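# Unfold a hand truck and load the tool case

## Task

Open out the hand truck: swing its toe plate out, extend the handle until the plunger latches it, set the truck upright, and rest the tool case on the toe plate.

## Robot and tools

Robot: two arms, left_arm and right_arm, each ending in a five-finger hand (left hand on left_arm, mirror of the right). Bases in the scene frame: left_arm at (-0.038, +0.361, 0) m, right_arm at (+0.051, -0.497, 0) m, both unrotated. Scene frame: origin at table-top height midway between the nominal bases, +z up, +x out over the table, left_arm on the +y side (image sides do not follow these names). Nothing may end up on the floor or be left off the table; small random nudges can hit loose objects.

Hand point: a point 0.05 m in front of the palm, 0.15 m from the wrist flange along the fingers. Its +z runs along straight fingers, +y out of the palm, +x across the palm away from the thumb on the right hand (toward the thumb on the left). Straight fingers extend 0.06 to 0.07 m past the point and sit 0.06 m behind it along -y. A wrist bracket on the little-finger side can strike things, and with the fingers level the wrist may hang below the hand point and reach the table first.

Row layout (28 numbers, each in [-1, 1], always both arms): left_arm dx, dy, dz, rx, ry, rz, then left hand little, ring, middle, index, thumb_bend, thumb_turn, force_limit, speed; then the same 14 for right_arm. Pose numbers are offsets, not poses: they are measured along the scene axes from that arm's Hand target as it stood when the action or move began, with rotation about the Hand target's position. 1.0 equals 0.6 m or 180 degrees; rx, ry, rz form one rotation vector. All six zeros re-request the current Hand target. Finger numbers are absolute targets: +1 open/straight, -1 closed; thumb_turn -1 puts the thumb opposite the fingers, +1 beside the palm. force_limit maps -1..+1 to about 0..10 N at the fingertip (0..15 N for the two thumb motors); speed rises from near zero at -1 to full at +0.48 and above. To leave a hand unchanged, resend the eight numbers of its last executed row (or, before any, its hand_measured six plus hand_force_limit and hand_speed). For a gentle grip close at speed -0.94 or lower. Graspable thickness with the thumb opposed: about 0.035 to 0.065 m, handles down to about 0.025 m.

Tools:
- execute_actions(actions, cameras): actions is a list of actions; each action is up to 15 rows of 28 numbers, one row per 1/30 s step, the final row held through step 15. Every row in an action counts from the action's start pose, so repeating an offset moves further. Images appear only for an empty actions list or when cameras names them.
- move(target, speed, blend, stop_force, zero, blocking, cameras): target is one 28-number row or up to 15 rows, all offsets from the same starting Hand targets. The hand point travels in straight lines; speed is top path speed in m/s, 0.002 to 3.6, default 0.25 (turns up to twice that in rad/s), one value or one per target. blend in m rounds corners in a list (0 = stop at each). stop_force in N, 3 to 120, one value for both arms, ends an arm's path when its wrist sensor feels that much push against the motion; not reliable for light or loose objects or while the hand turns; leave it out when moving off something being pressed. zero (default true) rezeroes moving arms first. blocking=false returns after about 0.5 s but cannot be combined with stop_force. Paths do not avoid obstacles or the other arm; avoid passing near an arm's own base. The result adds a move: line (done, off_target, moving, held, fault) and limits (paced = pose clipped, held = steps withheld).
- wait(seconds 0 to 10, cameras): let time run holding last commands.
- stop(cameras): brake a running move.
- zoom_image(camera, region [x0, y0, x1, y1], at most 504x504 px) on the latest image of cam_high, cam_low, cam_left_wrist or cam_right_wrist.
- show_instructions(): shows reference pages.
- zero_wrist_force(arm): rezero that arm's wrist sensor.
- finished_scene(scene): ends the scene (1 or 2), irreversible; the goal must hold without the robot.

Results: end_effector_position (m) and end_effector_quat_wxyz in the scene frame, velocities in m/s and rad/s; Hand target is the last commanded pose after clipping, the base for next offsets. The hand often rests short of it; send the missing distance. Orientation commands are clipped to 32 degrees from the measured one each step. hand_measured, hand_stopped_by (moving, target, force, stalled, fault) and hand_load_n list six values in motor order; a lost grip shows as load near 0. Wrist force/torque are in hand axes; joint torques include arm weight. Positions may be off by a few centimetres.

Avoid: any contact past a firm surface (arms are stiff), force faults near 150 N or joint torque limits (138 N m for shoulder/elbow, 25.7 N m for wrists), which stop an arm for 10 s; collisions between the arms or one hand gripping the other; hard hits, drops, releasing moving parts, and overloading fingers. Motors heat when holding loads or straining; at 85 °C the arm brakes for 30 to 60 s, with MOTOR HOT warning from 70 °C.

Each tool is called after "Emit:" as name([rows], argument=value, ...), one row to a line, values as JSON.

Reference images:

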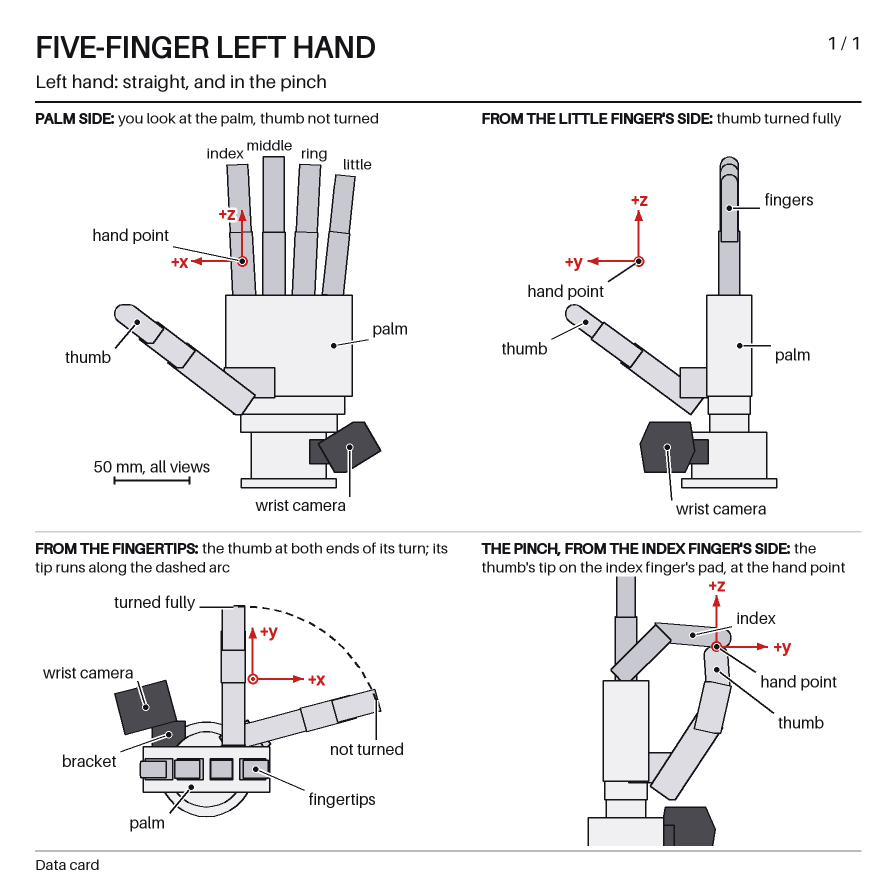

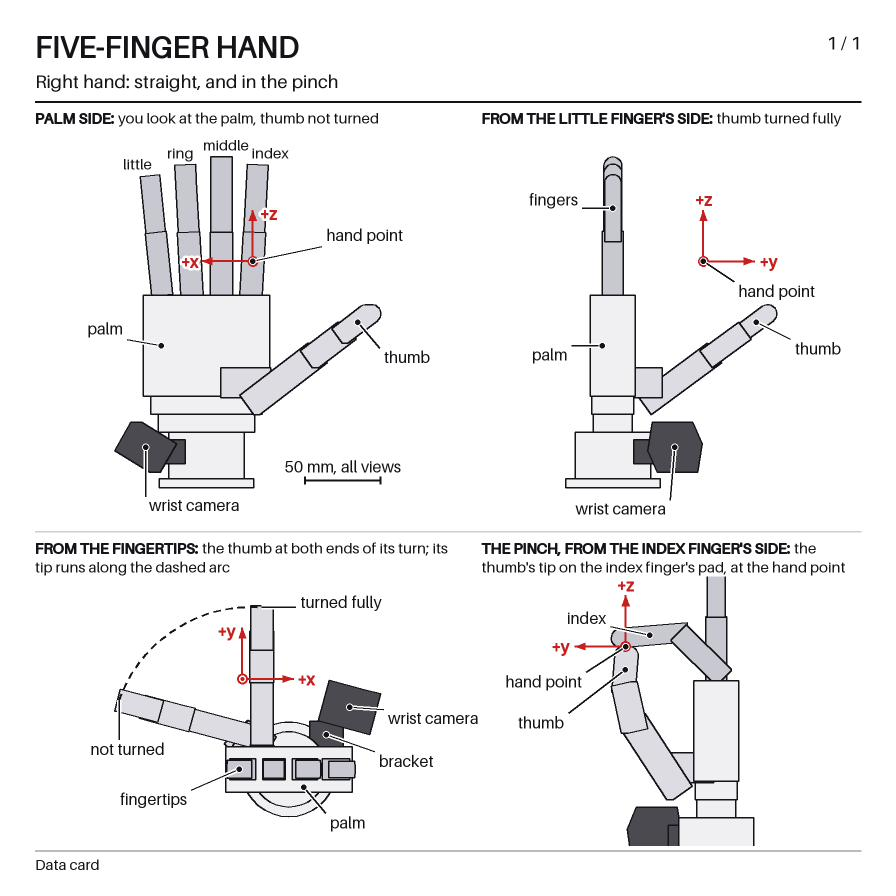

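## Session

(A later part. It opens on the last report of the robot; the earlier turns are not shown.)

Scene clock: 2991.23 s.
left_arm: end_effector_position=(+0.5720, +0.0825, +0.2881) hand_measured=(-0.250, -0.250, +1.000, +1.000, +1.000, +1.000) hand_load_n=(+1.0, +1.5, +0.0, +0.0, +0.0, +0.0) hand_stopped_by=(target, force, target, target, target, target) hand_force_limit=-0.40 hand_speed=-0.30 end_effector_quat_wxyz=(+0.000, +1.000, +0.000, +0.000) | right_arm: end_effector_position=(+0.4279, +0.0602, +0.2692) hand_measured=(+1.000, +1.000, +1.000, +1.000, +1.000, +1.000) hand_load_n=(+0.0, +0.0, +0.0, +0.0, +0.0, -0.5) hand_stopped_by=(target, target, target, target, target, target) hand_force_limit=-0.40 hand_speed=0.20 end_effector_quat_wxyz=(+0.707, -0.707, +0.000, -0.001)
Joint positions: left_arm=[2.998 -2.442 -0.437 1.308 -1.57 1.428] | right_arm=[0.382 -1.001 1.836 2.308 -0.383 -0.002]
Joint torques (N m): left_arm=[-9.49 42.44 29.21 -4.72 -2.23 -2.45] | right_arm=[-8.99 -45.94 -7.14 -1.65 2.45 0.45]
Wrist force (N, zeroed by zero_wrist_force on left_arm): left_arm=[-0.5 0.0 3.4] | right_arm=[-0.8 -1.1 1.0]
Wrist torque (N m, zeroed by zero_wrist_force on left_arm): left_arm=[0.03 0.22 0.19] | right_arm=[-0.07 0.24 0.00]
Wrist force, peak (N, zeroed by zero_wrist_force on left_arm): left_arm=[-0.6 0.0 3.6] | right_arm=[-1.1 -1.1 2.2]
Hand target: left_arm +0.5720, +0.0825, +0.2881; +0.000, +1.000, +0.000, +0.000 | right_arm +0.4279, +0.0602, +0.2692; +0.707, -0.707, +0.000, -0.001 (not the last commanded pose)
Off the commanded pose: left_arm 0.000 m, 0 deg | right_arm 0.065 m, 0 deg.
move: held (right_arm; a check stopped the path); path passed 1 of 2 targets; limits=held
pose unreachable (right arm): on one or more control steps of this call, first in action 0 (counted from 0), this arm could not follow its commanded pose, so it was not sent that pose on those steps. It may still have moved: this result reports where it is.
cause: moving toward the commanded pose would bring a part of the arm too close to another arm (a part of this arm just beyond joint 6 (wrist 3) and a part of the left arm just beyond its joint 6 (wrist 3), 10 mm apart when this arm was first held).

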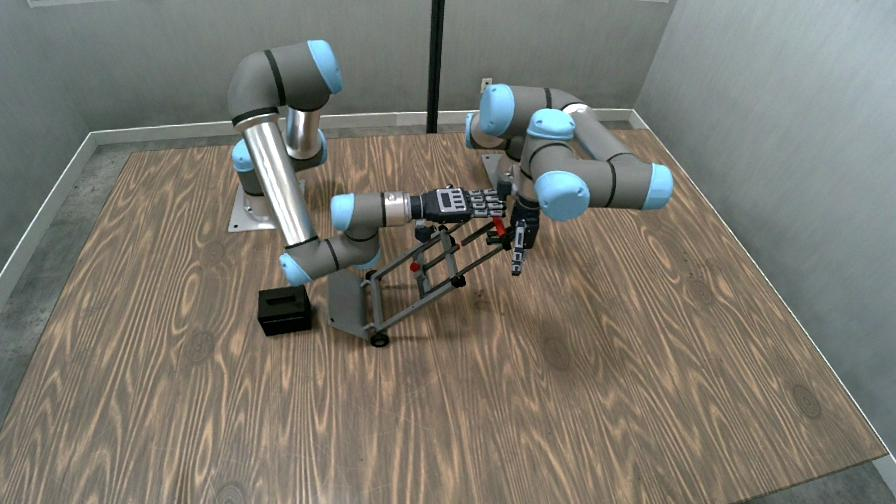

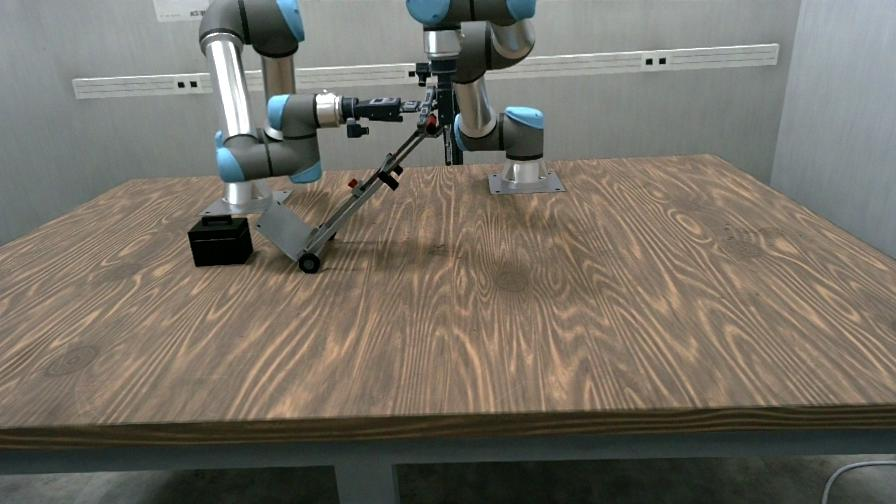

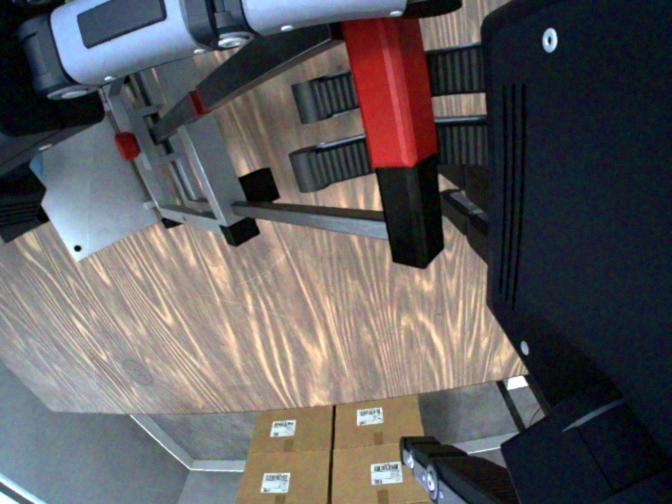

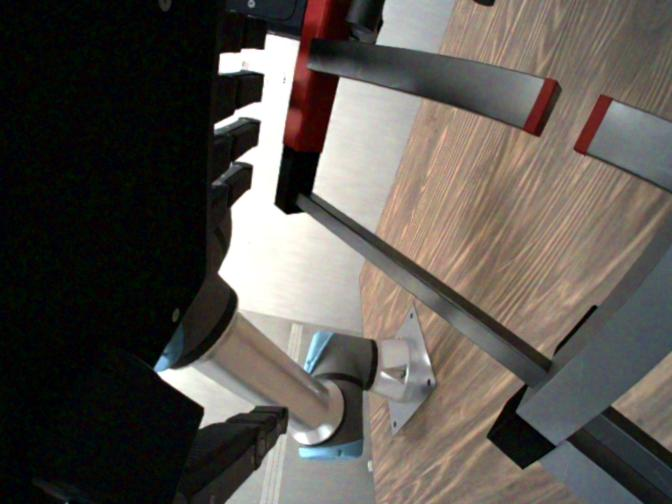

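Emit:
move([
  [0,0,0,0,0,0,-0.25,-0.25,1,1,1,1,-0.4,-0.3,-0.01,-0.35,0.05,0,0,0,1,1,1,1,1,1,-0.4,0.2],
  [0,0,0,0,0,0,-0.25,-0.25,1,1,1,1,-0.4,-0.3,-0.08,-0.4,0.05,-0.1047,-0.2337,0.1047,1,1,1,1,1,1,-0.4,0.2],
  [0,0,0,0,0,0,-0.25,-0.25,1,1,1,1,-0.4,-0.3,-0.08,-0.35,-0.03,-0.2094,-0.4674,0.2094,1,1,1,1,1,1,-0.4,0.2],
], speed=0.3, cameras=["all"])

Scene clock: 3110.83 s.
left_arm: end_effector_position=(+0.5720, +0.0825, +0.2881) hand_measured=(-0.250, -0.250, +1.000, +1.000, +1.000, +1.000) hand_load_n=(+1.0, +1.5, +0.0, +0.0, -0.5, +0.0) hand_stopped_by=(target, force, target, target, target, target) hand_force_limit=-0.40 hand_speed=-0.30 end_effector_quat_wxyz=(+0.000, +1.000, +0.000, +0.000) | right_arm: end_effector_position=(+0.3799, -0.1498, +0.2513) hand_measured=(+1.000, +1.000, +1.000, +1.000, +1.000, +1.000) hand_load_n=(+0.0, +0.0, +0.0, +0.0, +0.0, +0.0) hand_stopped_by=(target, target, target, target, target, target) hand_force_limit=-0.40 hand_speed=0.20 end_effector_quat_wxyz=(-0.252, +0.660, +0.661, +0.252)
Joint positions: left_arm=[2.998 -2.442 -0.437 1.308 -1.57 1.428] | right_arm=[0.242 -1.5 1.777 1.083 0.867 0.32]
Joint torques (N m): left_arm=[-9.46 42.41 28.9 -4.6 -2.2 -2.46] | right_arm=[9.97 -29.56 -9.8 0.82 1.48 1.29]
Wrist force (N, zeroed by zero_wrist_force on left_arm): left_arm=[-0.4 -0.2 3.3] | right_arm=[-0.3 -0.2 0.8]
Wrist torque (N m, zeroed by zero_wrist_force on left_arm): left_arm=[0.01 0.20 0.21] | right_arm=[-0.12 0.26 0.05]
Wrist force, peak (N, zeroed by zero_wrist_force on left_arm): left_arm=[-0.5 -0.1 3.7] | right_arm=[-1.0 -1.0 2.1]
Hand target: left_arm +0.5720, +0.0825, +0.2881; +0.000, +1.000, +0.000, +0.000 | right_arm +0.3799, -0.1498, +0.2512; -0.252, +0.660, +0.661, +0.252
Off the commanded pose: left_arm 0.000 m, 0 deg | right_arm 0.000 m, 0 deg.
move: done

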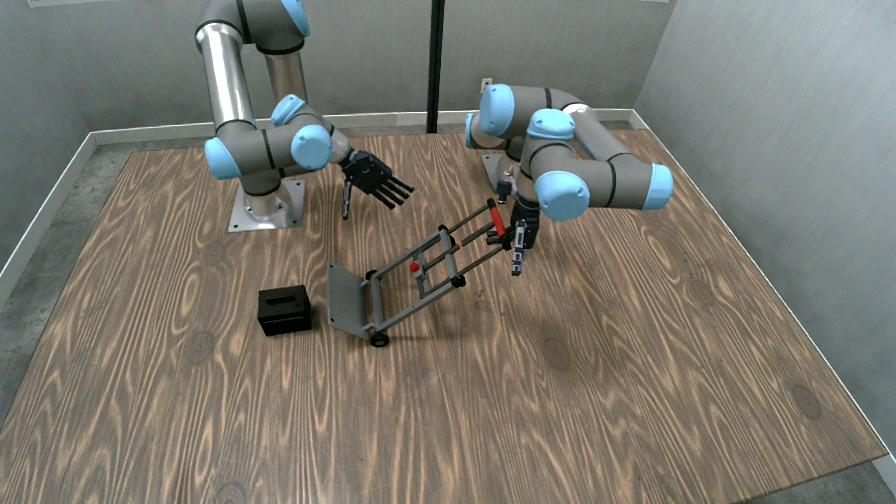

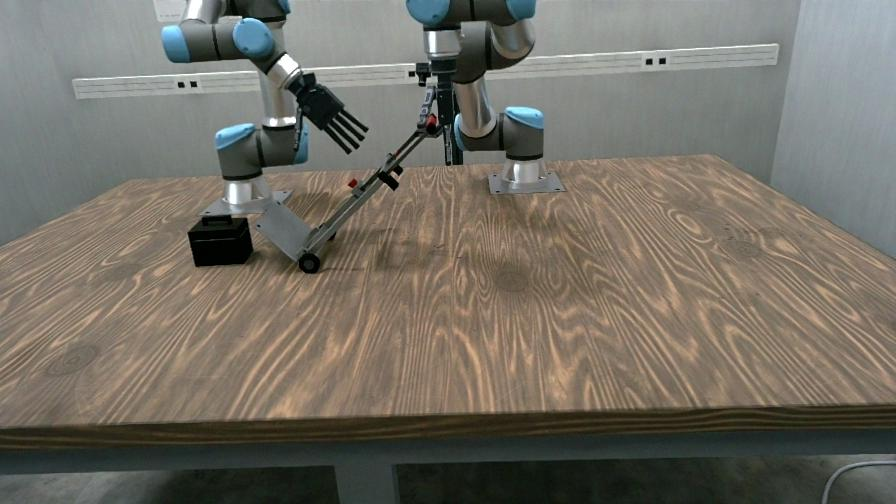

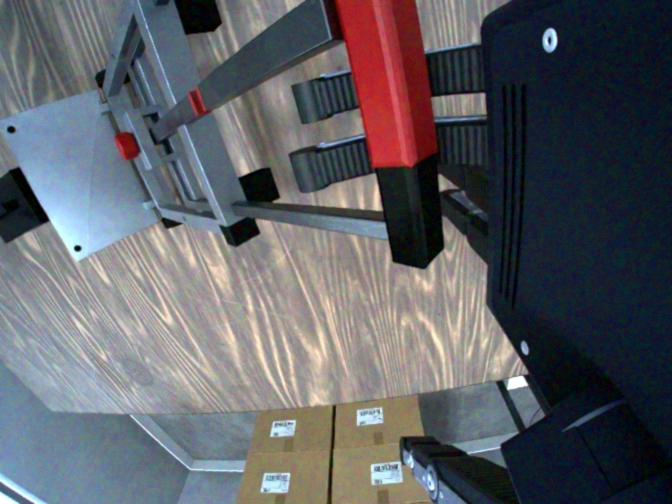

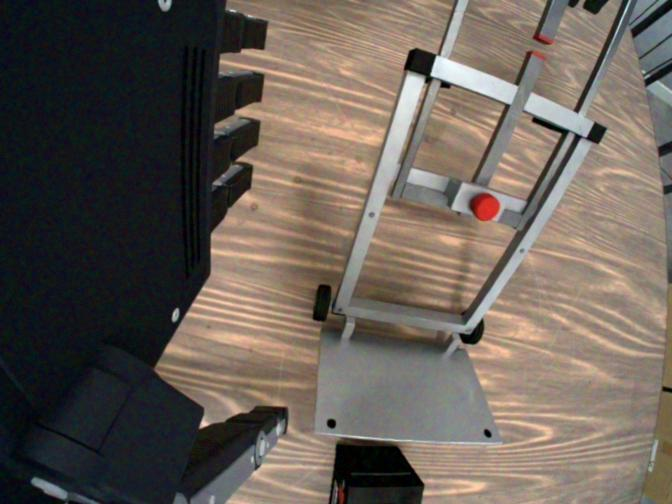

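Emit:
move(target=[0,0,0,0,0,0,-0.7,-0.7,1,1,1,1,-0.3,-0.6,0,0,0,0,0,0,1,1,1,1,1,1,-0.4,0.2], speed=0.05, cameras=["cam_left_wrist"])

Scene clock: 3127.97 s.
left_arm: end_effector_position=(+0.5720, +0.0824, +0.2880) hand_measured=(-0.700, -0.700, +1.000, +1.000, +1.000, +1.000) hand_load_n=(+1.5, +2.0, +0.0, +0.0, +0.0, +0.0) hand_stopped_by=(target, target, target, target, target, target) hand_force_limit=-0.30 hand_speed=-0.60 end_effector_quat_wxyz=(+0.000, +1.000, +0.000, +0.000) | right_arm: end_effector_position=(+0.3799, -0.1498, +0.2512) hand_measured=(+1.000, +1.000, +1.000, +1.000, +1.000, +1.000) hand_load_n=(+0.0, +0.0, +0.0, +0.0, +0.0, +0.0) hand_stopped_by=(target, target, target, target, target, target) hand_force_limit=-0.40 hand_speed=0.20 end_effector_quat_wxyz=(-0.252, +0.660, +0.661, +0.252)
Joint positions: left_arm=[2.998 -2.442 -0.437 1.308 -1.57 1.428] | right_arm=[0.242 -1.5 1.777 1.082 0.867 0.32]
Joint torques (N m): left_arm=[4.15 54.58 28.94 -4.66 -2.11 -2.19] | right_arm=[10.35 -28.63 -10.87 0.45 1.44 1.45]
Wrist force (N, zeroed by zero_wrist_force on left_arm): left_arm=[-0.2 4.6 7.3] | right_arm=[-0.3 -0.3 0.6]
Wrist torque (N m, zeroed by zero_wrist_force on left_arm): left_arm=[0.11 0.40 -0.02] | right_arm=[-0.12 0.27 0.03]
Wrist force, peak (N, zeroed by zero_wrist_force on left_arm): left_arm=[-0.9 7.1 8.3] | right_arm=[-0.2 -0.2 1.2]
Hand target: left_arm +0.5720, +0.0825, +0.2881; +0.000, +1.000, +0.000, +0.000 | right_arm +0.3799, -0.1498, +0.2512; -0.252, +0.660, +0.661, +0.252
Off the commanded pose: left_arm 0.000 m, 0 deg | right_arm 0.000 m, 0 deg.
move: done
Images, in order (width x height): cam_left_wrist 672x504.

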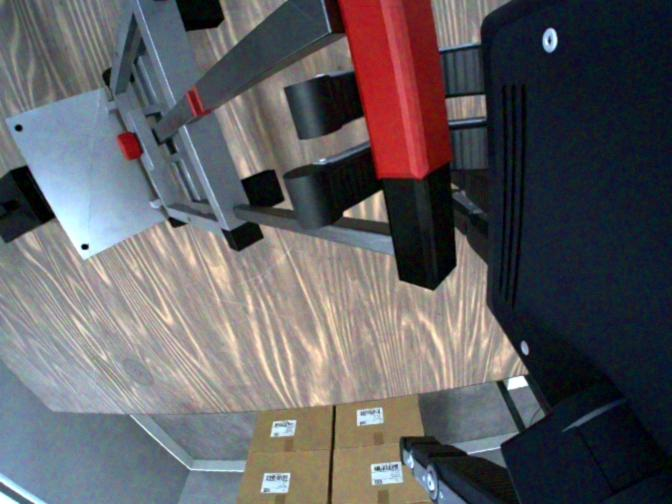

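Emit:
move(target=[0,0.12,0,0,0,0,-0.7,-0.7,1,1,1,1,-0.3,-0.6,0,0,0,0,0,0,1,1,1,1,1,1,-0.4,0.2], speed=0.04, cameras=["all"])

Scene clock: 3134.47 s.
left_arm: end_effector_position=(+0.5720, +0.1543, +0.2881) hand_measured=(-0.700, -0.700, +1.000, +1.000, +1.000, +1.000) hand_load_n=(+3.0, +1.0, +0.0, -0.5, +0.0, +0.0) hand_stopped_by=(target, target, target, target, target, target) hand_force_limit=-0.30 hand_speed=-0.60 end_effector_quat_wxyz=(+0.000, +1.000, +0.000, +0.000) | right_arm: end_effector_position=(+0.3799, -0.1498, +0.2512) hand_measured=(+1.000, +1.000, +1.000, +1.000, +1.000, +1.000) hand_load_n=(+0.0, +0.0, +0.0, +0.0, +0.0, +0.0) hand_stopped_by=(target, target, target, target, target, target) hand_force_limit=-0.40 hand_speed=0.20 end_effector_quat_wxyz=(-0.252, +0.660, +0.661, +0.252)
Joint positions: left_arm=[3.119 -2.341 -0.619 1.39 -1.57 1.549] | right_arm=[0.242 -1.5 1.777 1.082 0.867 0.32]
Joint torques (N m): left_arm=[11.66 61.01 9.51 -1.43 1.84 2.94] | right_arm=[10.42 -29.41 -11.05 0.65 1.42 1.38]
Wrist force (N, zeroed by zero_wrist_force on left_arm): left_arm=[-0.4 5.0 7.7] | right_arm=[-0.5 -0.4 0.9]
Wrist torque (N m, zeroed by zero_wrist_force on left_arm): left_arm=[0.09 0.53 -0.28] | right_arm=[-0.16 0.29 0.01]
Wrist force, peak (N, zeroed by zero_wrist_force on left_arm): left_arm=[-0.7 6.3 8.6] | right_arm=[-0.5 -0.1 1.3]
Hand target: left_arm +0.5720, +0.1545, +0.2881; +0.000, +1.000, +0.000, +0.000 | right_arm +0.3799, -0.1498, +0.2512; -0.252, +0.660, +0.661, +0.252
Off the commanded pose: left_arm 0.000 m, 0 deg | right_arm 0.000 m, 0 deg.
move: done

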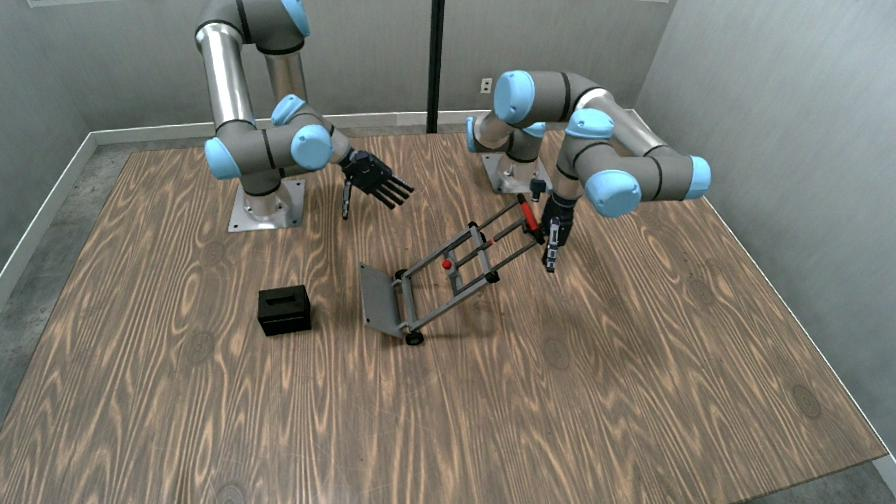

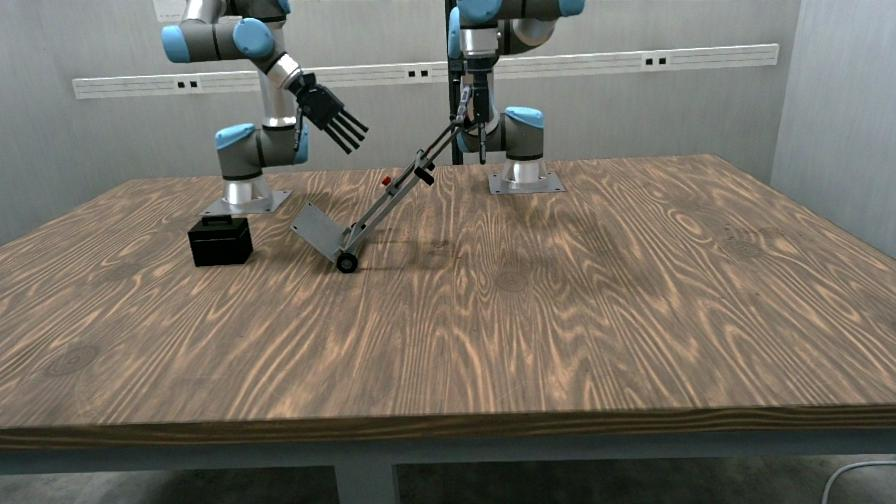

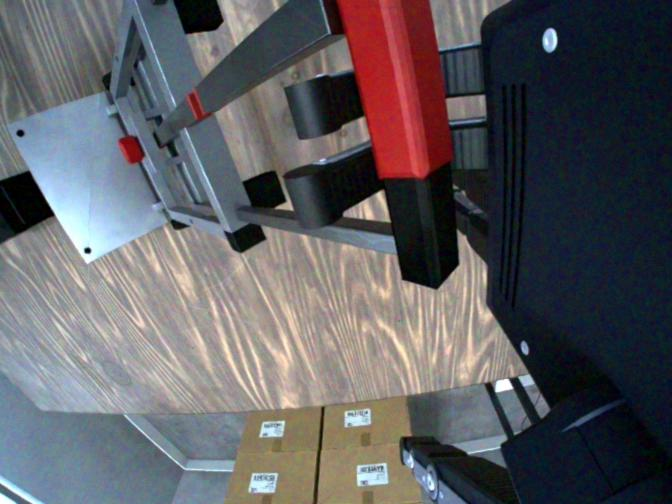

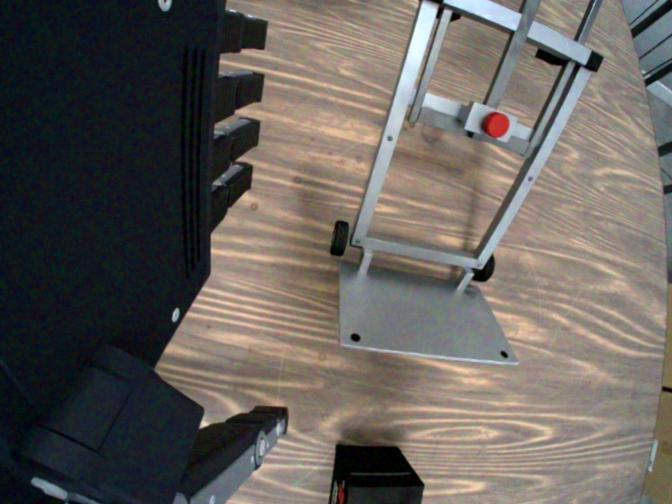

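Emit:
move(target=[0,0,0,0,0,0,-0.7,-0.7,1,1,1,1,-0.3,-0.6,0.0168,0.2323,-0.238,0,0,0,1,1,1,1,1,1,-0.4,0.2], speed=0.15, stop_force=8, cameras=["cam_right_wrist","cam_low","cam_high"])

Emit:
zoom_image(camera="cam_low", region=[280, 80, 500, 280])

Scene clock: 3154.77 s.
left_arm: end_effector_position=(+0.5720, +0.1545, +0.2881) hand_measured=(-0.700, -0.700, +1.000, +1.000, +1.000, +1.000) hand_load_n=(+2.5, +1.0, +0.0, +0.0, +0.0, +0.0) hand_stopped_by=(target, target, target, target, target, target) hand_force_limit=-0.30 hand_speed=-0.60 end_effector_quat_wxyz=(+0.000, +1.000, +0.000, +0.000) | right_arm: end_effector_position=(+0.3900, -0.0104, +0.1084) hand_measured=(+1.000, +1.000, +1.000, +1.000, +1.000, +1.000) hand_load_n=(+0.0, +0.5, +0.0, +0.0, +0.5, +0.0) hand_stopped_by=(target, target, target, target, target, target) hand_force_limit=-0.40 hand_speed=0.20 end_effector_quat_wxyz=(-0.252, +0.660, +0.661, +0.252)
Joint positions: left_arm=[3.119 -2.341 -0.619 1.39 -1.57 1.549] | right_arm=[0.582 -1.161 1.675 0.6 0.98 0.723]
Joint torques (N m): left_arm=[11.67 61.05 8.33 -1.58 1.77 2.82] | right_arm=[10.85 -27.42 -25.39 0.14 1.64 1.29]
Wrist force (N, zeroed by zero_wrist_force on left_arm): left_arm=[-0.2 5.0 8.1] | right_arm=[-0.2 -0.2 1.0]
Wrist torque (N m, zeroed by zero_wrist_force on left_arm): left_arm=[0.07 0.52 -0.25] | right_arm=[-0.15 0.22 -0.05]
Wrist force, peak (N, zeroed by zero_wrist_force on left_arm): left_arm=[-0.3 5.5 8.3] | right_arm=[-0.3 -0.2 1.5]
Hand target: left_arm +0.5720, +0.1545, +0.2881; +0.000, +1.000, +0.000, +0.000 | right_arm +0.3900, -0.0104, +0.1084; -0.252, +0.660, +0.661, +0.252
Off the commanded pose: left_arm 0.000 m, 0 deg | right_arm 0.000 m, 0 deg.
move: done
Images, in order (width x height): cam_high 896x504, cam_low 896x504, cam_right_wrist 672x504.

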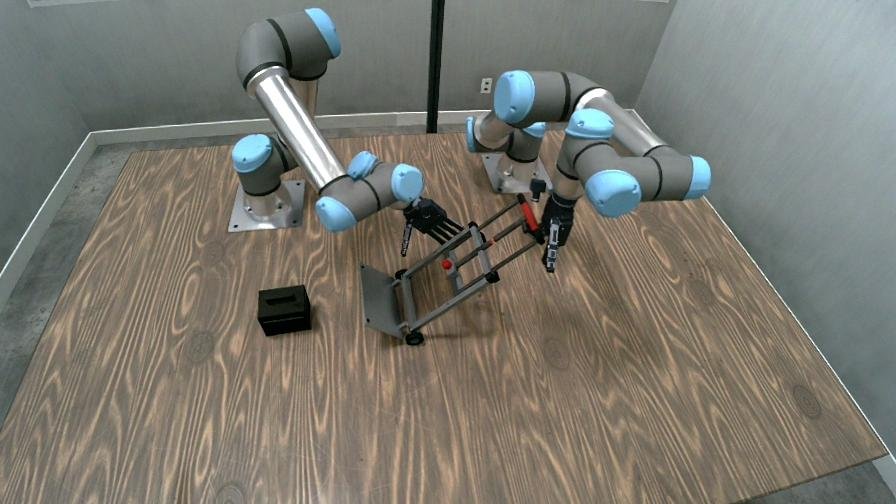

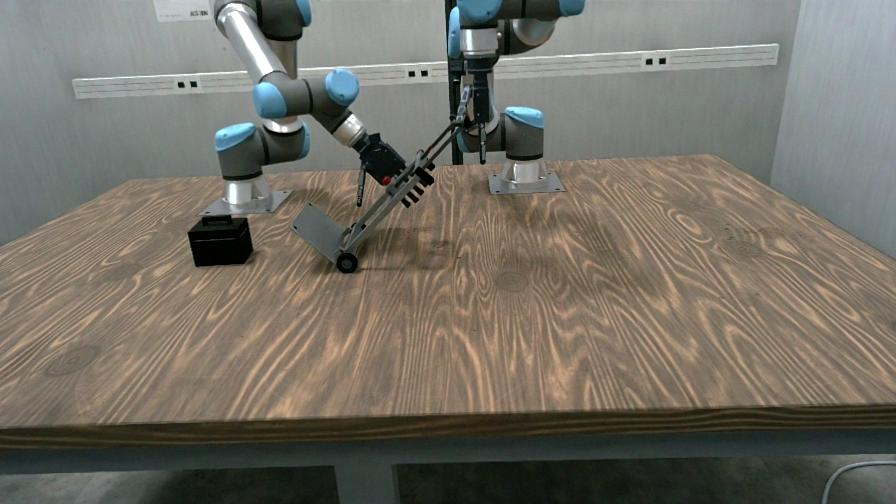

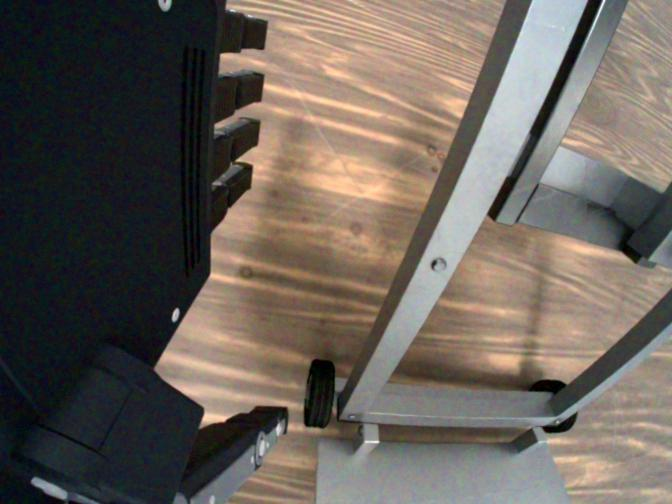

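Scaled by 2.291.

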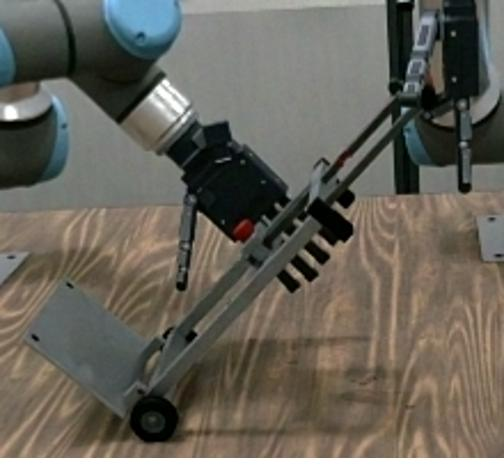

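Emit:
move(target=[0,0,0,0,0,0,-0.7,-0.7,1,1,1,1,-0.3,-0.6,0.115,0,0,0,0,0,1,1,1,1,1,1,-0.4,0.2], speed=0.03, stop_force=4, cameras=["cam_right_wrist","cam_low"])

Emit:
zoom_image(camera="cam_low", region=[280, 80, 500, 280])

Scene clock: 3175.33 s.
left_arm: end_effector_position=(+0.5720, +0.1545, +0.2881) hand_measured=(-0.700, -0.700, +1.000, +1.000, +1.000, +1.000) hand_load_n=(+3.0, +1.0, +0.0, +0.0, +0.0, +0.0) hand_stopped_by=(target, target, target, target, target, target) hand_force_limit=-0.30 hand_speed=-0.60 end_effector_quat_wxyz=(+0.000, +1.000, +0.000, +0.000) | right_arm: end_effector_position=(+0.4590, -0.0104, +0.1084) hand_measured=(+1.000, +1.000, +1.000, +1.000, +1.000, +1.000) hand_load_n=(+0.0, +0.0, +0.0, +0.0, +0.0, +0.0) hand_stopped_by=(target, target, target, target, target, target) hand_force_limit=-0.40 hand_speed=0.20 end_effector_quat_wxyz=(-0.252, +0.660, +0.661, +0.252)
Joint positions: left_arm=[3.119 -2.341 -0.619 1.39 -1.57 1.549] | right_arm=[0.502 -1.051 1.517 0.698 0.947 0.635]
Joint torques (N m): left_arm=[11.84 61.28 8.75 -1.71 1.8 2.83] | right_arm=[-8.8 -31.82 -26.08 2.98 -3.35 -1.35]
Wrist force (N, zeroed by zero_wrist_force on left_arm): left_arm=[-0.3 5.1 7.9] | right_arm=[-0.2 0.1 0.8]
Wrist torque (N m, zeroed by zero_wrist_force on left_arm): left_arm=[0.08 0.52 -0.26] | right_arm=[-0.10 0.22 0.09]
Wrist force, peak (N, zeroed by zero_wrist_force on left_arm): left_arm=[-0.4 5.2 8.5] | right_arm=[-0.2 -0.2 1.2]
Hand target: left_arm +0.5720, +0.1545, +0.2881; +0.000, +1.000, +0.000, +0.000 | right_arm +0.4590, -0.0104, +0.1084; -0.252, +0.660, +0.661, +0.252
Off the commanded pose: left_arm 0.000 m, 0 deg | right_arm 0.000 m, 0 deg.
move: done
Images, in order (width x height): cam_low 896x504, cam_right_wrist 672x504.

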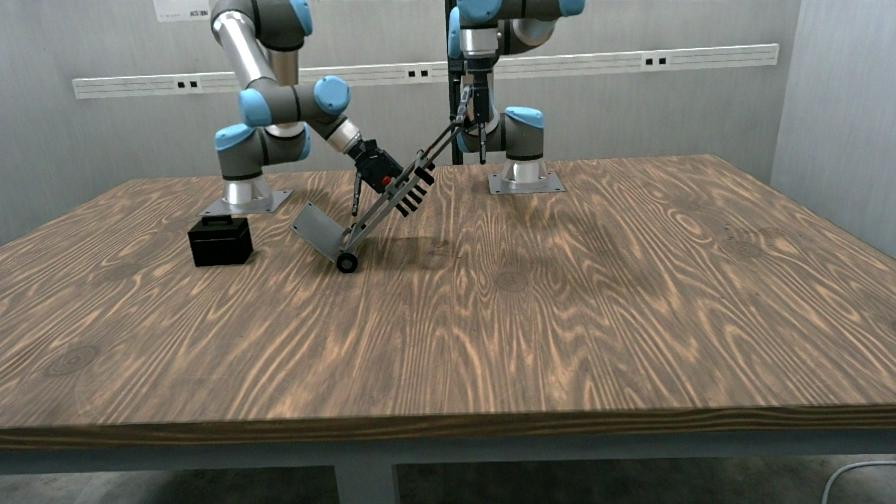

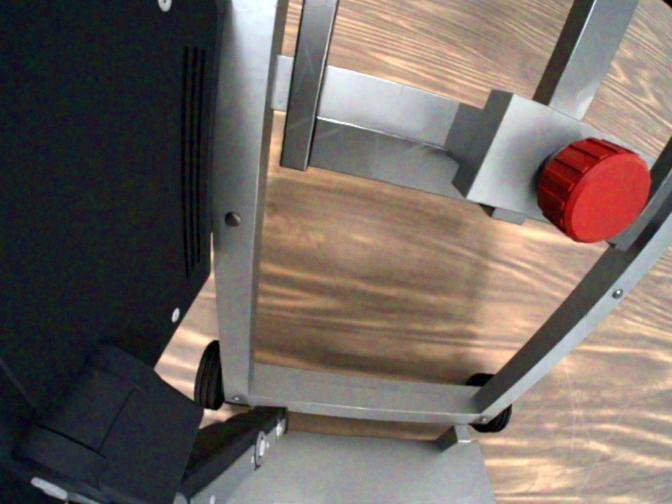

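Scaled by 2.291.

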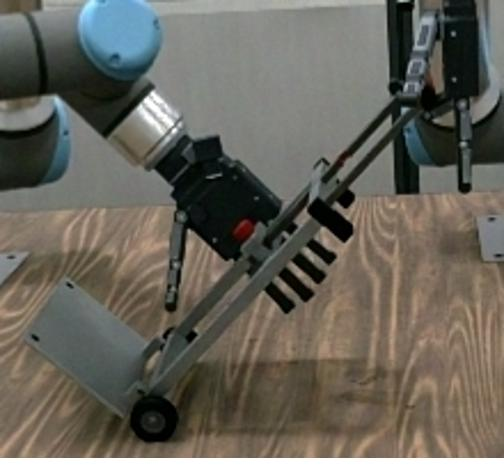

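Emit:
move(target=[0,0,0,0,0,0,-0.7,-0.7,1,1,1,1,-0.3,-0.6,0.035,0,0,0,0,0,1,1,1,1,1,1,-0.4,0.2], speed=0.015, stop_force=3, cameras=["cam_right_wrist"])

Scene clock: 3181.87 s.
left_arm: end_effector_position=(+0.5720, +0.1545, +0.2881) hand_measured=(-0.700, -0.700, +1.000, +1.000, +1.000, +1.000) hand_load_n=(+2.0, +0.5, +0.0, +0.0, +0.0, +0.0) hand_stopped_by=(target, target, target, target, target, target) hand_force_limit=-0.30 hand_speed=-0.60 end_effector_quat_wxyz=(+0.000, +1.000, +0.000, +0.000) | right_arm: end_effector_position=(+0.4633, -0.0104, +0.1084) hand_measured=(+1.000, +1.000, +1.000, +1.000, +1.000, +1.000) hand_load_n=(+0.0, +0.0, +0.0, +0.0, +0.0, +0.0) hand_stopped_by=(target, target, target, target, target, target) hand_force_limit=-0.40 hand_speed=0.20 end_effector_quat_wxyz=(-0.252, +0.660, +0.661, +0.252)
Joint positions: left_arm=[3.119 -2.341 -0.619 1.39 -1.57 1.549] | right_arm=[0.497 -1.043 1.506 0.704 0.945 0.63]
Joint torques (N m): left_arm=[7.28 57.41 8.13 -2.96 1.76 2.56] | right_arm=[10.64 -46.88 -9.02 0.28 1.6 1.38]
Wrist force (N, zeroed by zero_wrist_force on left_arm): left_arm=[-0.1 3.9 6.6] | right_arm=[0.0 -0.2 0.9]
Wrist torque (N m, zeroed by zero_wrist_force on left_arm): left_arm=[0.08 0.46 -0.19] | right_arm=[-0.13 0.20 0.03]
Wrist force, peak (N, zeroed by zero_wrist_force on left_arm): left_arm=[-0.5 5.5 8.1] | right_arm=[1.6 -5.8 2.1]
Hand target: left_arm +0.5720, +0.1545, +0.2881; +0.000, +1.000, +0.000, +0.000 | right_arm +0.4633, -0.0104, +0.1084; -0.252, +0.660, +0.661, +0.252 (not the last commanded pose)
Off the commanded pose: left_arm 0.000 m, 0 deg | right_arm 0.017 m, 0 deg.
move: contact (right_arm)
Images, in order (width x height): cam_right_wrist 672x504.

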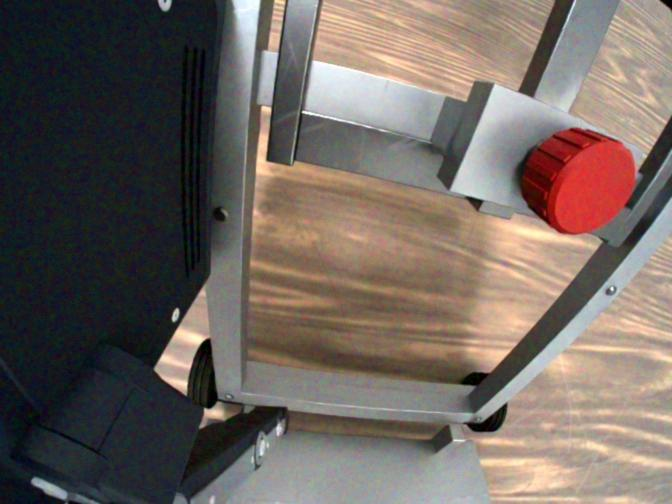

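Emit:
move(target=[0,0,0,0,0,0,-0.7,-0.7,1,1,1,1,-0.3,-0.6,-0.003,0,0,0,0,0,-0.1,-0.1,-0.1,-0.1,1,1,-0.2,-0.6], speed=0.015, cameras=["cam_right_wrist","cam_low"])

Emit:
zoom_image(camera="cam_low", region=[280, 80, 500, 280])

Scene clock: 3193.23 s.
left_arm: end_effector_position=(+0.5720, +0.1545, +0.2881) hand_measured=(-0.700, -0.700, +1.000, +1.000, +1.000, +1.000) hand_load_n=(+1.5, +0.5, +0.0, +0.0, +0.0, +0.0) hand_stopped_by=(target, target, target, target, target, target) hand_force_limit=-0.30 hand_speed=-0.60 end_effector_quat_wxyz=(+0.000, +1.000, +0.000, +0.000) | right_arm: end_effector_position=(+0.4616, -0.0104, +0.1084) hand_measured=(-0.100, -0.100, -0.100, -0.100, +1.000, +1.000) hand_load_n=(+1.0, +0.0, +0.0, +0.0, +0.0, +0.5) hand_stopped_by=(target, target, target, target, target, target) hand_force_limit=-0.20 hand_speed=-0.60 end_effector_quat_wxyz=(-0.252, +0.660, +0.661, +0.252)
Joint positions: left_arm=[3.119 -2.341 -0.619 1.39 -1.57 1.549] | right_arm=[0.499 -1.046 1.51 0.702 0.946 0.632]
Joint torques (N m): left_arm=[-7.55 44.72 8.43 -5.11 1.12 1.24] | right_arm=[7.34 -49.72 -11.82 -0.04 1.61 1.51]
Wrist force (N, zeroed by zero_wrist_force on left_arm): left_arm=[1.4 4.7 4.1] | right_arm=[-1.0 -3.3 5.1]
Wrist torque (N m, zeroed by zero_wrist_force on left_arm): left_arm=[0.17 0.22 -0.24] | right_arm=[-0.31 -0.04 -0.28]
Wrist force, peak (N, zeroed by zero_wrist_force on left_arm): left_arm=[-0.2 4.4 6.7] | right_arm=[-1.1 -4.6 6.5]
Hand target: left_arm +0.5720, +0.1545, +0.2881; +0.000, +1.000, +0.000, +0.000 | right_arm +0.4615, -0.0104, +0.1084; -0.252, +0.660, +0.661, +0.252
Off the commanded pose: left_arm 0.000 m, 0 deg | right_arm 0.000 m, 0 deg.
move: done
Images, in order (width x height): cam_low 896x504, cam_right_wrist 672x504.

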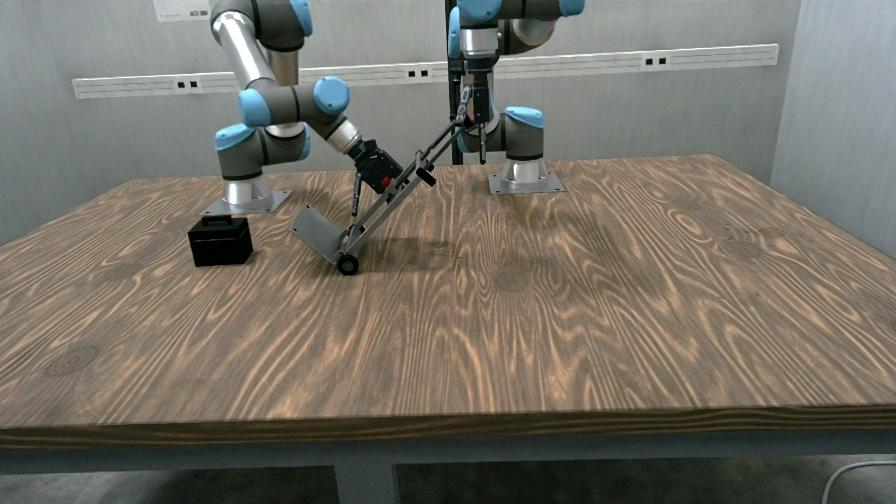

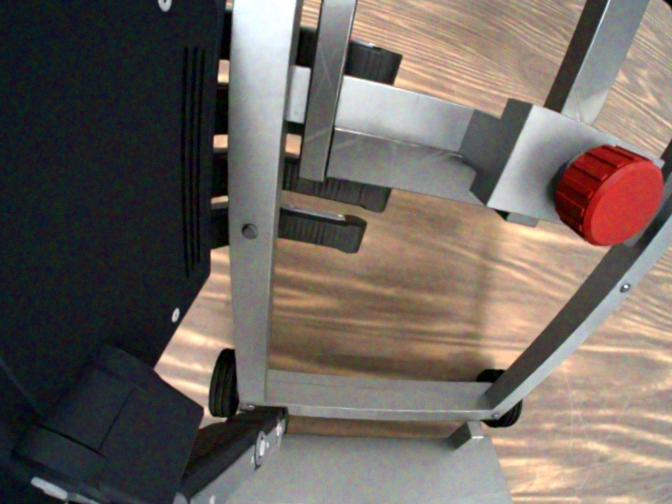

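Scaled by 2.291.

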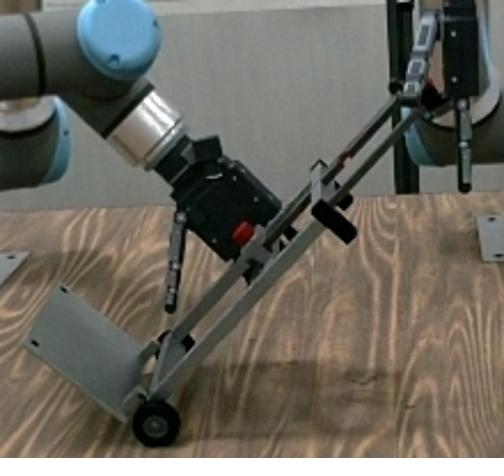

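Emit:
move([
  [0,0,0,0,0,0,-0.7,-0.7,1,1,1,1,-0.3,-0.6,0,0,0,0,0,0,-0.1,-0.1,-0.1,-0.1,1,-1,-0.2,-0.3],
  [0,0,0,0,0,0,-0.7,-0.7,1,1,1,1,-0.3,-0.6,0,0,0.0001,0,0,0,-0.1,-0.1,-0.1,-0.1,-0.8,-1,-0.4,-0.7],
], speed=0.03, cameras=["cam_right_wrist","cam_low"])

Emit:
zoom_image(camera="cam_low", region=[280, 80, 500, 280])

Scene clock: 3208.73 s.
left_arm: end_effector_position=(+0.5720, +0.1545, +0.2881) hand_measured=(-0.700, -0.700, +1.000, +1.000, +1.000, +1.000) hand_load_n=(+1.5, +1.0, +0.0, +0.0, +0.0, +0.5) hand_stopped_by=(target, target, target, target, target, target) hand_force_limit=-0.30 hand_speed=-0.60 end_effector_quat_wxyz=(+0.000, +1.000, +0.000, +0.000) | right_arm: end_effector_position=(+0.4615, -0.0104, +0.1085) hand_measured=(-0.100, -0.100, -0.100, -0.100, -0.394, -1.000) hand_load_n=(+0.5, +0.0, +0.0, +0.0, +4.0, +0.5) hand_stopped_by=(target, target, target, target, force, target) hand_force_limit=-0.40 hand_speed=-0.70 end_effector_quat_wxyz=(-0.252, +0.660, +0.661, +0.252)
Joint positions: left_arm=[3.119 -2.341 -0.619 1.39 -1.57 1.549] | right_arm=[0.499 -1.046 1.51 0.702 0.946 0.632]
Joint torques (N m): left_arm=[-7.48 43.65 9.42 -1.84 -0.2 -1.45] | right_arm=[7.02 -49.51 -26.74 1.93 -2.88 0.07]
Wrist force (N, zeroed by zero_wrist_force on left_arm): left_arm=[0.7 5.1 4.1] | right_arm=[-1.2 -0.3 6.1]
Wrist torque (N m, zeroed by zero_wrist_force on left_arm): left_arm=[0.20 0.26 -0.29] | right_arm=[-0.30 -0.06 -0.34]
Wrist force, peak (N, zeroed by zero_wrist_force on left_arm): left_arm=[0.6 5.2 4.1] | right_arm=[-1.0 -3.6 5.6]
Hand target: left_arm +0.5720, +0.1545, +0.2881; +0.000, +1.000, +0.000, +0.000 | right_arm +0.4615, -0.0104, +0.1085; -0.252, +0.660, +0.661, +0.252
Off the commanded pose: left_arm 0.000 m, 0 deg | right_arm 0.000 m, 0 deg.
move: done
Images, in order (width x height): cam_low 896x504, cam_right_wrist 672x504.

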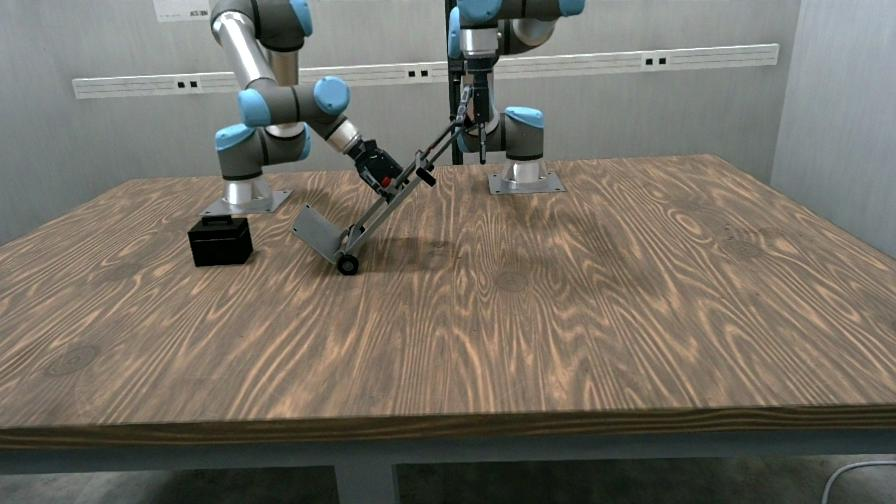

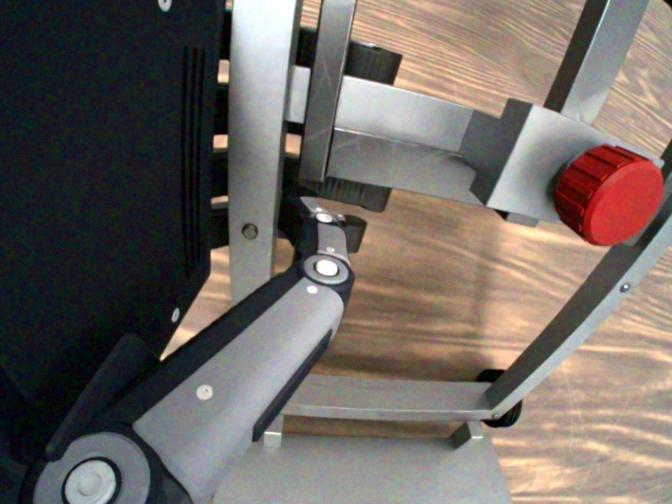

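Scaled by 2.291.

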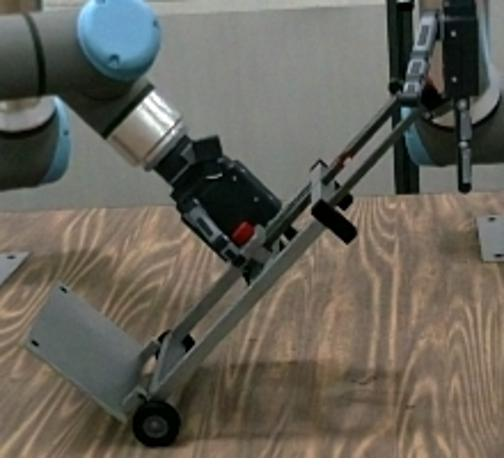

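Emit:
move(target=[0,0,-0.014,0,0,0,-0.7,-0.7,1,1,1,1,-0.3,-0.6,0,0,0.0,0,0,0,-0.1,-0.1,-0.1,-0.1,-0.8,-1,-0.4,-0.7], speed=0.015, cameras=["cam_right_wrist","cam_low","cam_left_wrist"])

Scene clock: 3223.13 s.
left_arm: end_effector_position=(+0.5720, +0.1545, +0.2797) hand_measured=(-0.700, -0.700, +1.000, +1.000, +1.000, +1.000) hand_load_n=(+0.0, +0.0, +0.0, +0.0, +0.0, +0.0) hand_stopped_by=(target, target, target, target, target, target) hand_force_limit=-0.30 hand_speed=-0.60 end_effector_quat_wxyz=(+0.000, +1.000, +0.000, +0.000) | right_arm: end_effector_position=(+0.4615, -0.0104, +0.1085) hand_measured=(-0.100, -0.100, -0.100, -0.100, -0.394, -1.000) hand_load_n=(+1.0, +0.0, +0.0, +0.0, +4.0, +0.5) hand_stopped_by=(target, target, target, target, force, target) hand_force_limit=-0.40 hand_speed=-0.70 end_effector_quat_wxyz=(-0.252, +0.660, +0.661, +0.252)
Joint positions: left_arm=[3.119 -2.336 -0.65 1.415 -1.57 1.549] | right_arm=[0.499 -1.046 1.51 0.702 0.946 0.632]
Joint torques (N m): left_arm=[-6.92 55.63 7.85 -0.63 -2.61 -2.13] | right_arm=[6.54 -49.03 -26.57 1.15 -2.83 -0.9]
Wrist force (N, zeroed by zero_wrist_force on left_arm): left_arm=[0.0 0.9 -1.2] | right_arm=[-4.1 -1.3 7.9]
Wrist torque (N m, zeroed by zero_wrist_force on left_arm): left_arm=[0.20 -0.02 -0.02] | right_arm=[-0.42 -0.20 -0.53]
Wrist force, peak (N, zeroed by zero_wrist_force on left_arm): left_arm=[0.9 5.3 4.2] | right_arm=[-4.1 -1.7 7.9]
Hand target: left_arm +0.5720, +0.1545, +0.2797; +0.000, +1.000, +0.000, +0.000 | right_arm +0.4615, -0.0104, +0.1085; -0.252, +0.660, +0.661, +0.252
Off the commanded pose: left_arm 0.000 m, 0 deg | right_arm 0.000 m, 0 deg.
move: done
Images, in order (width x height): cam_low 896x504, cam_left_wrist 672x504, cam_right_wrist 672x504.

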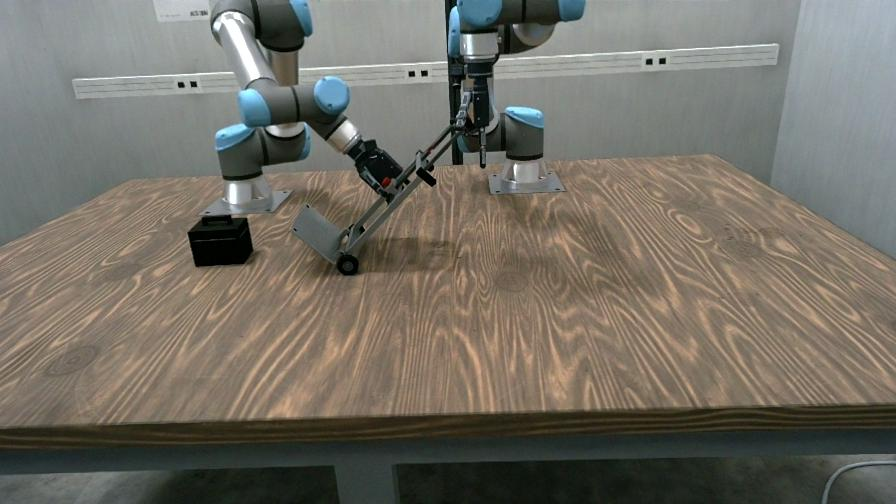

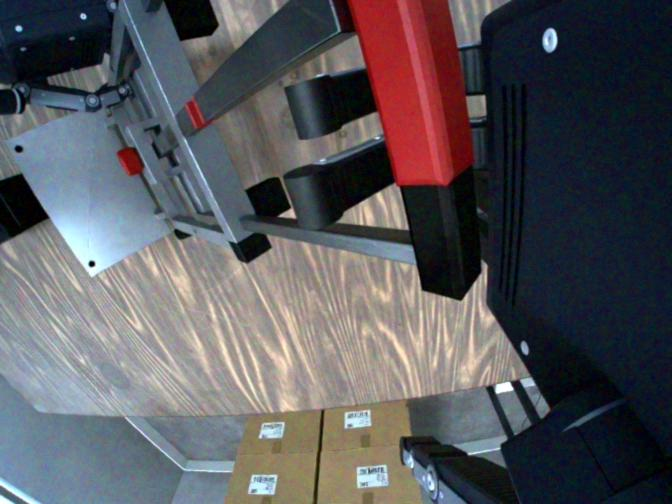

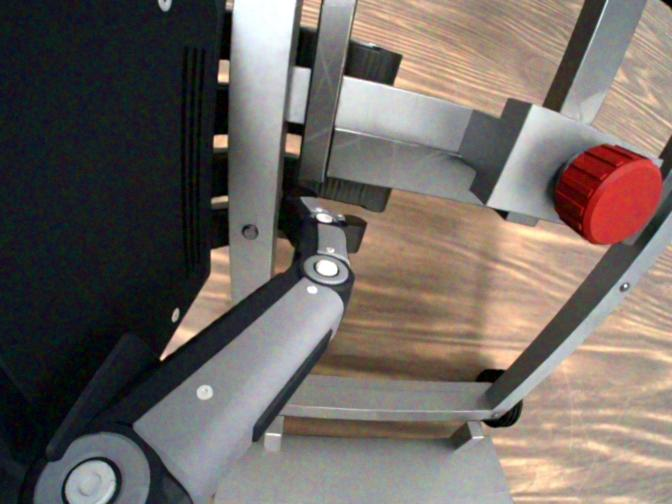

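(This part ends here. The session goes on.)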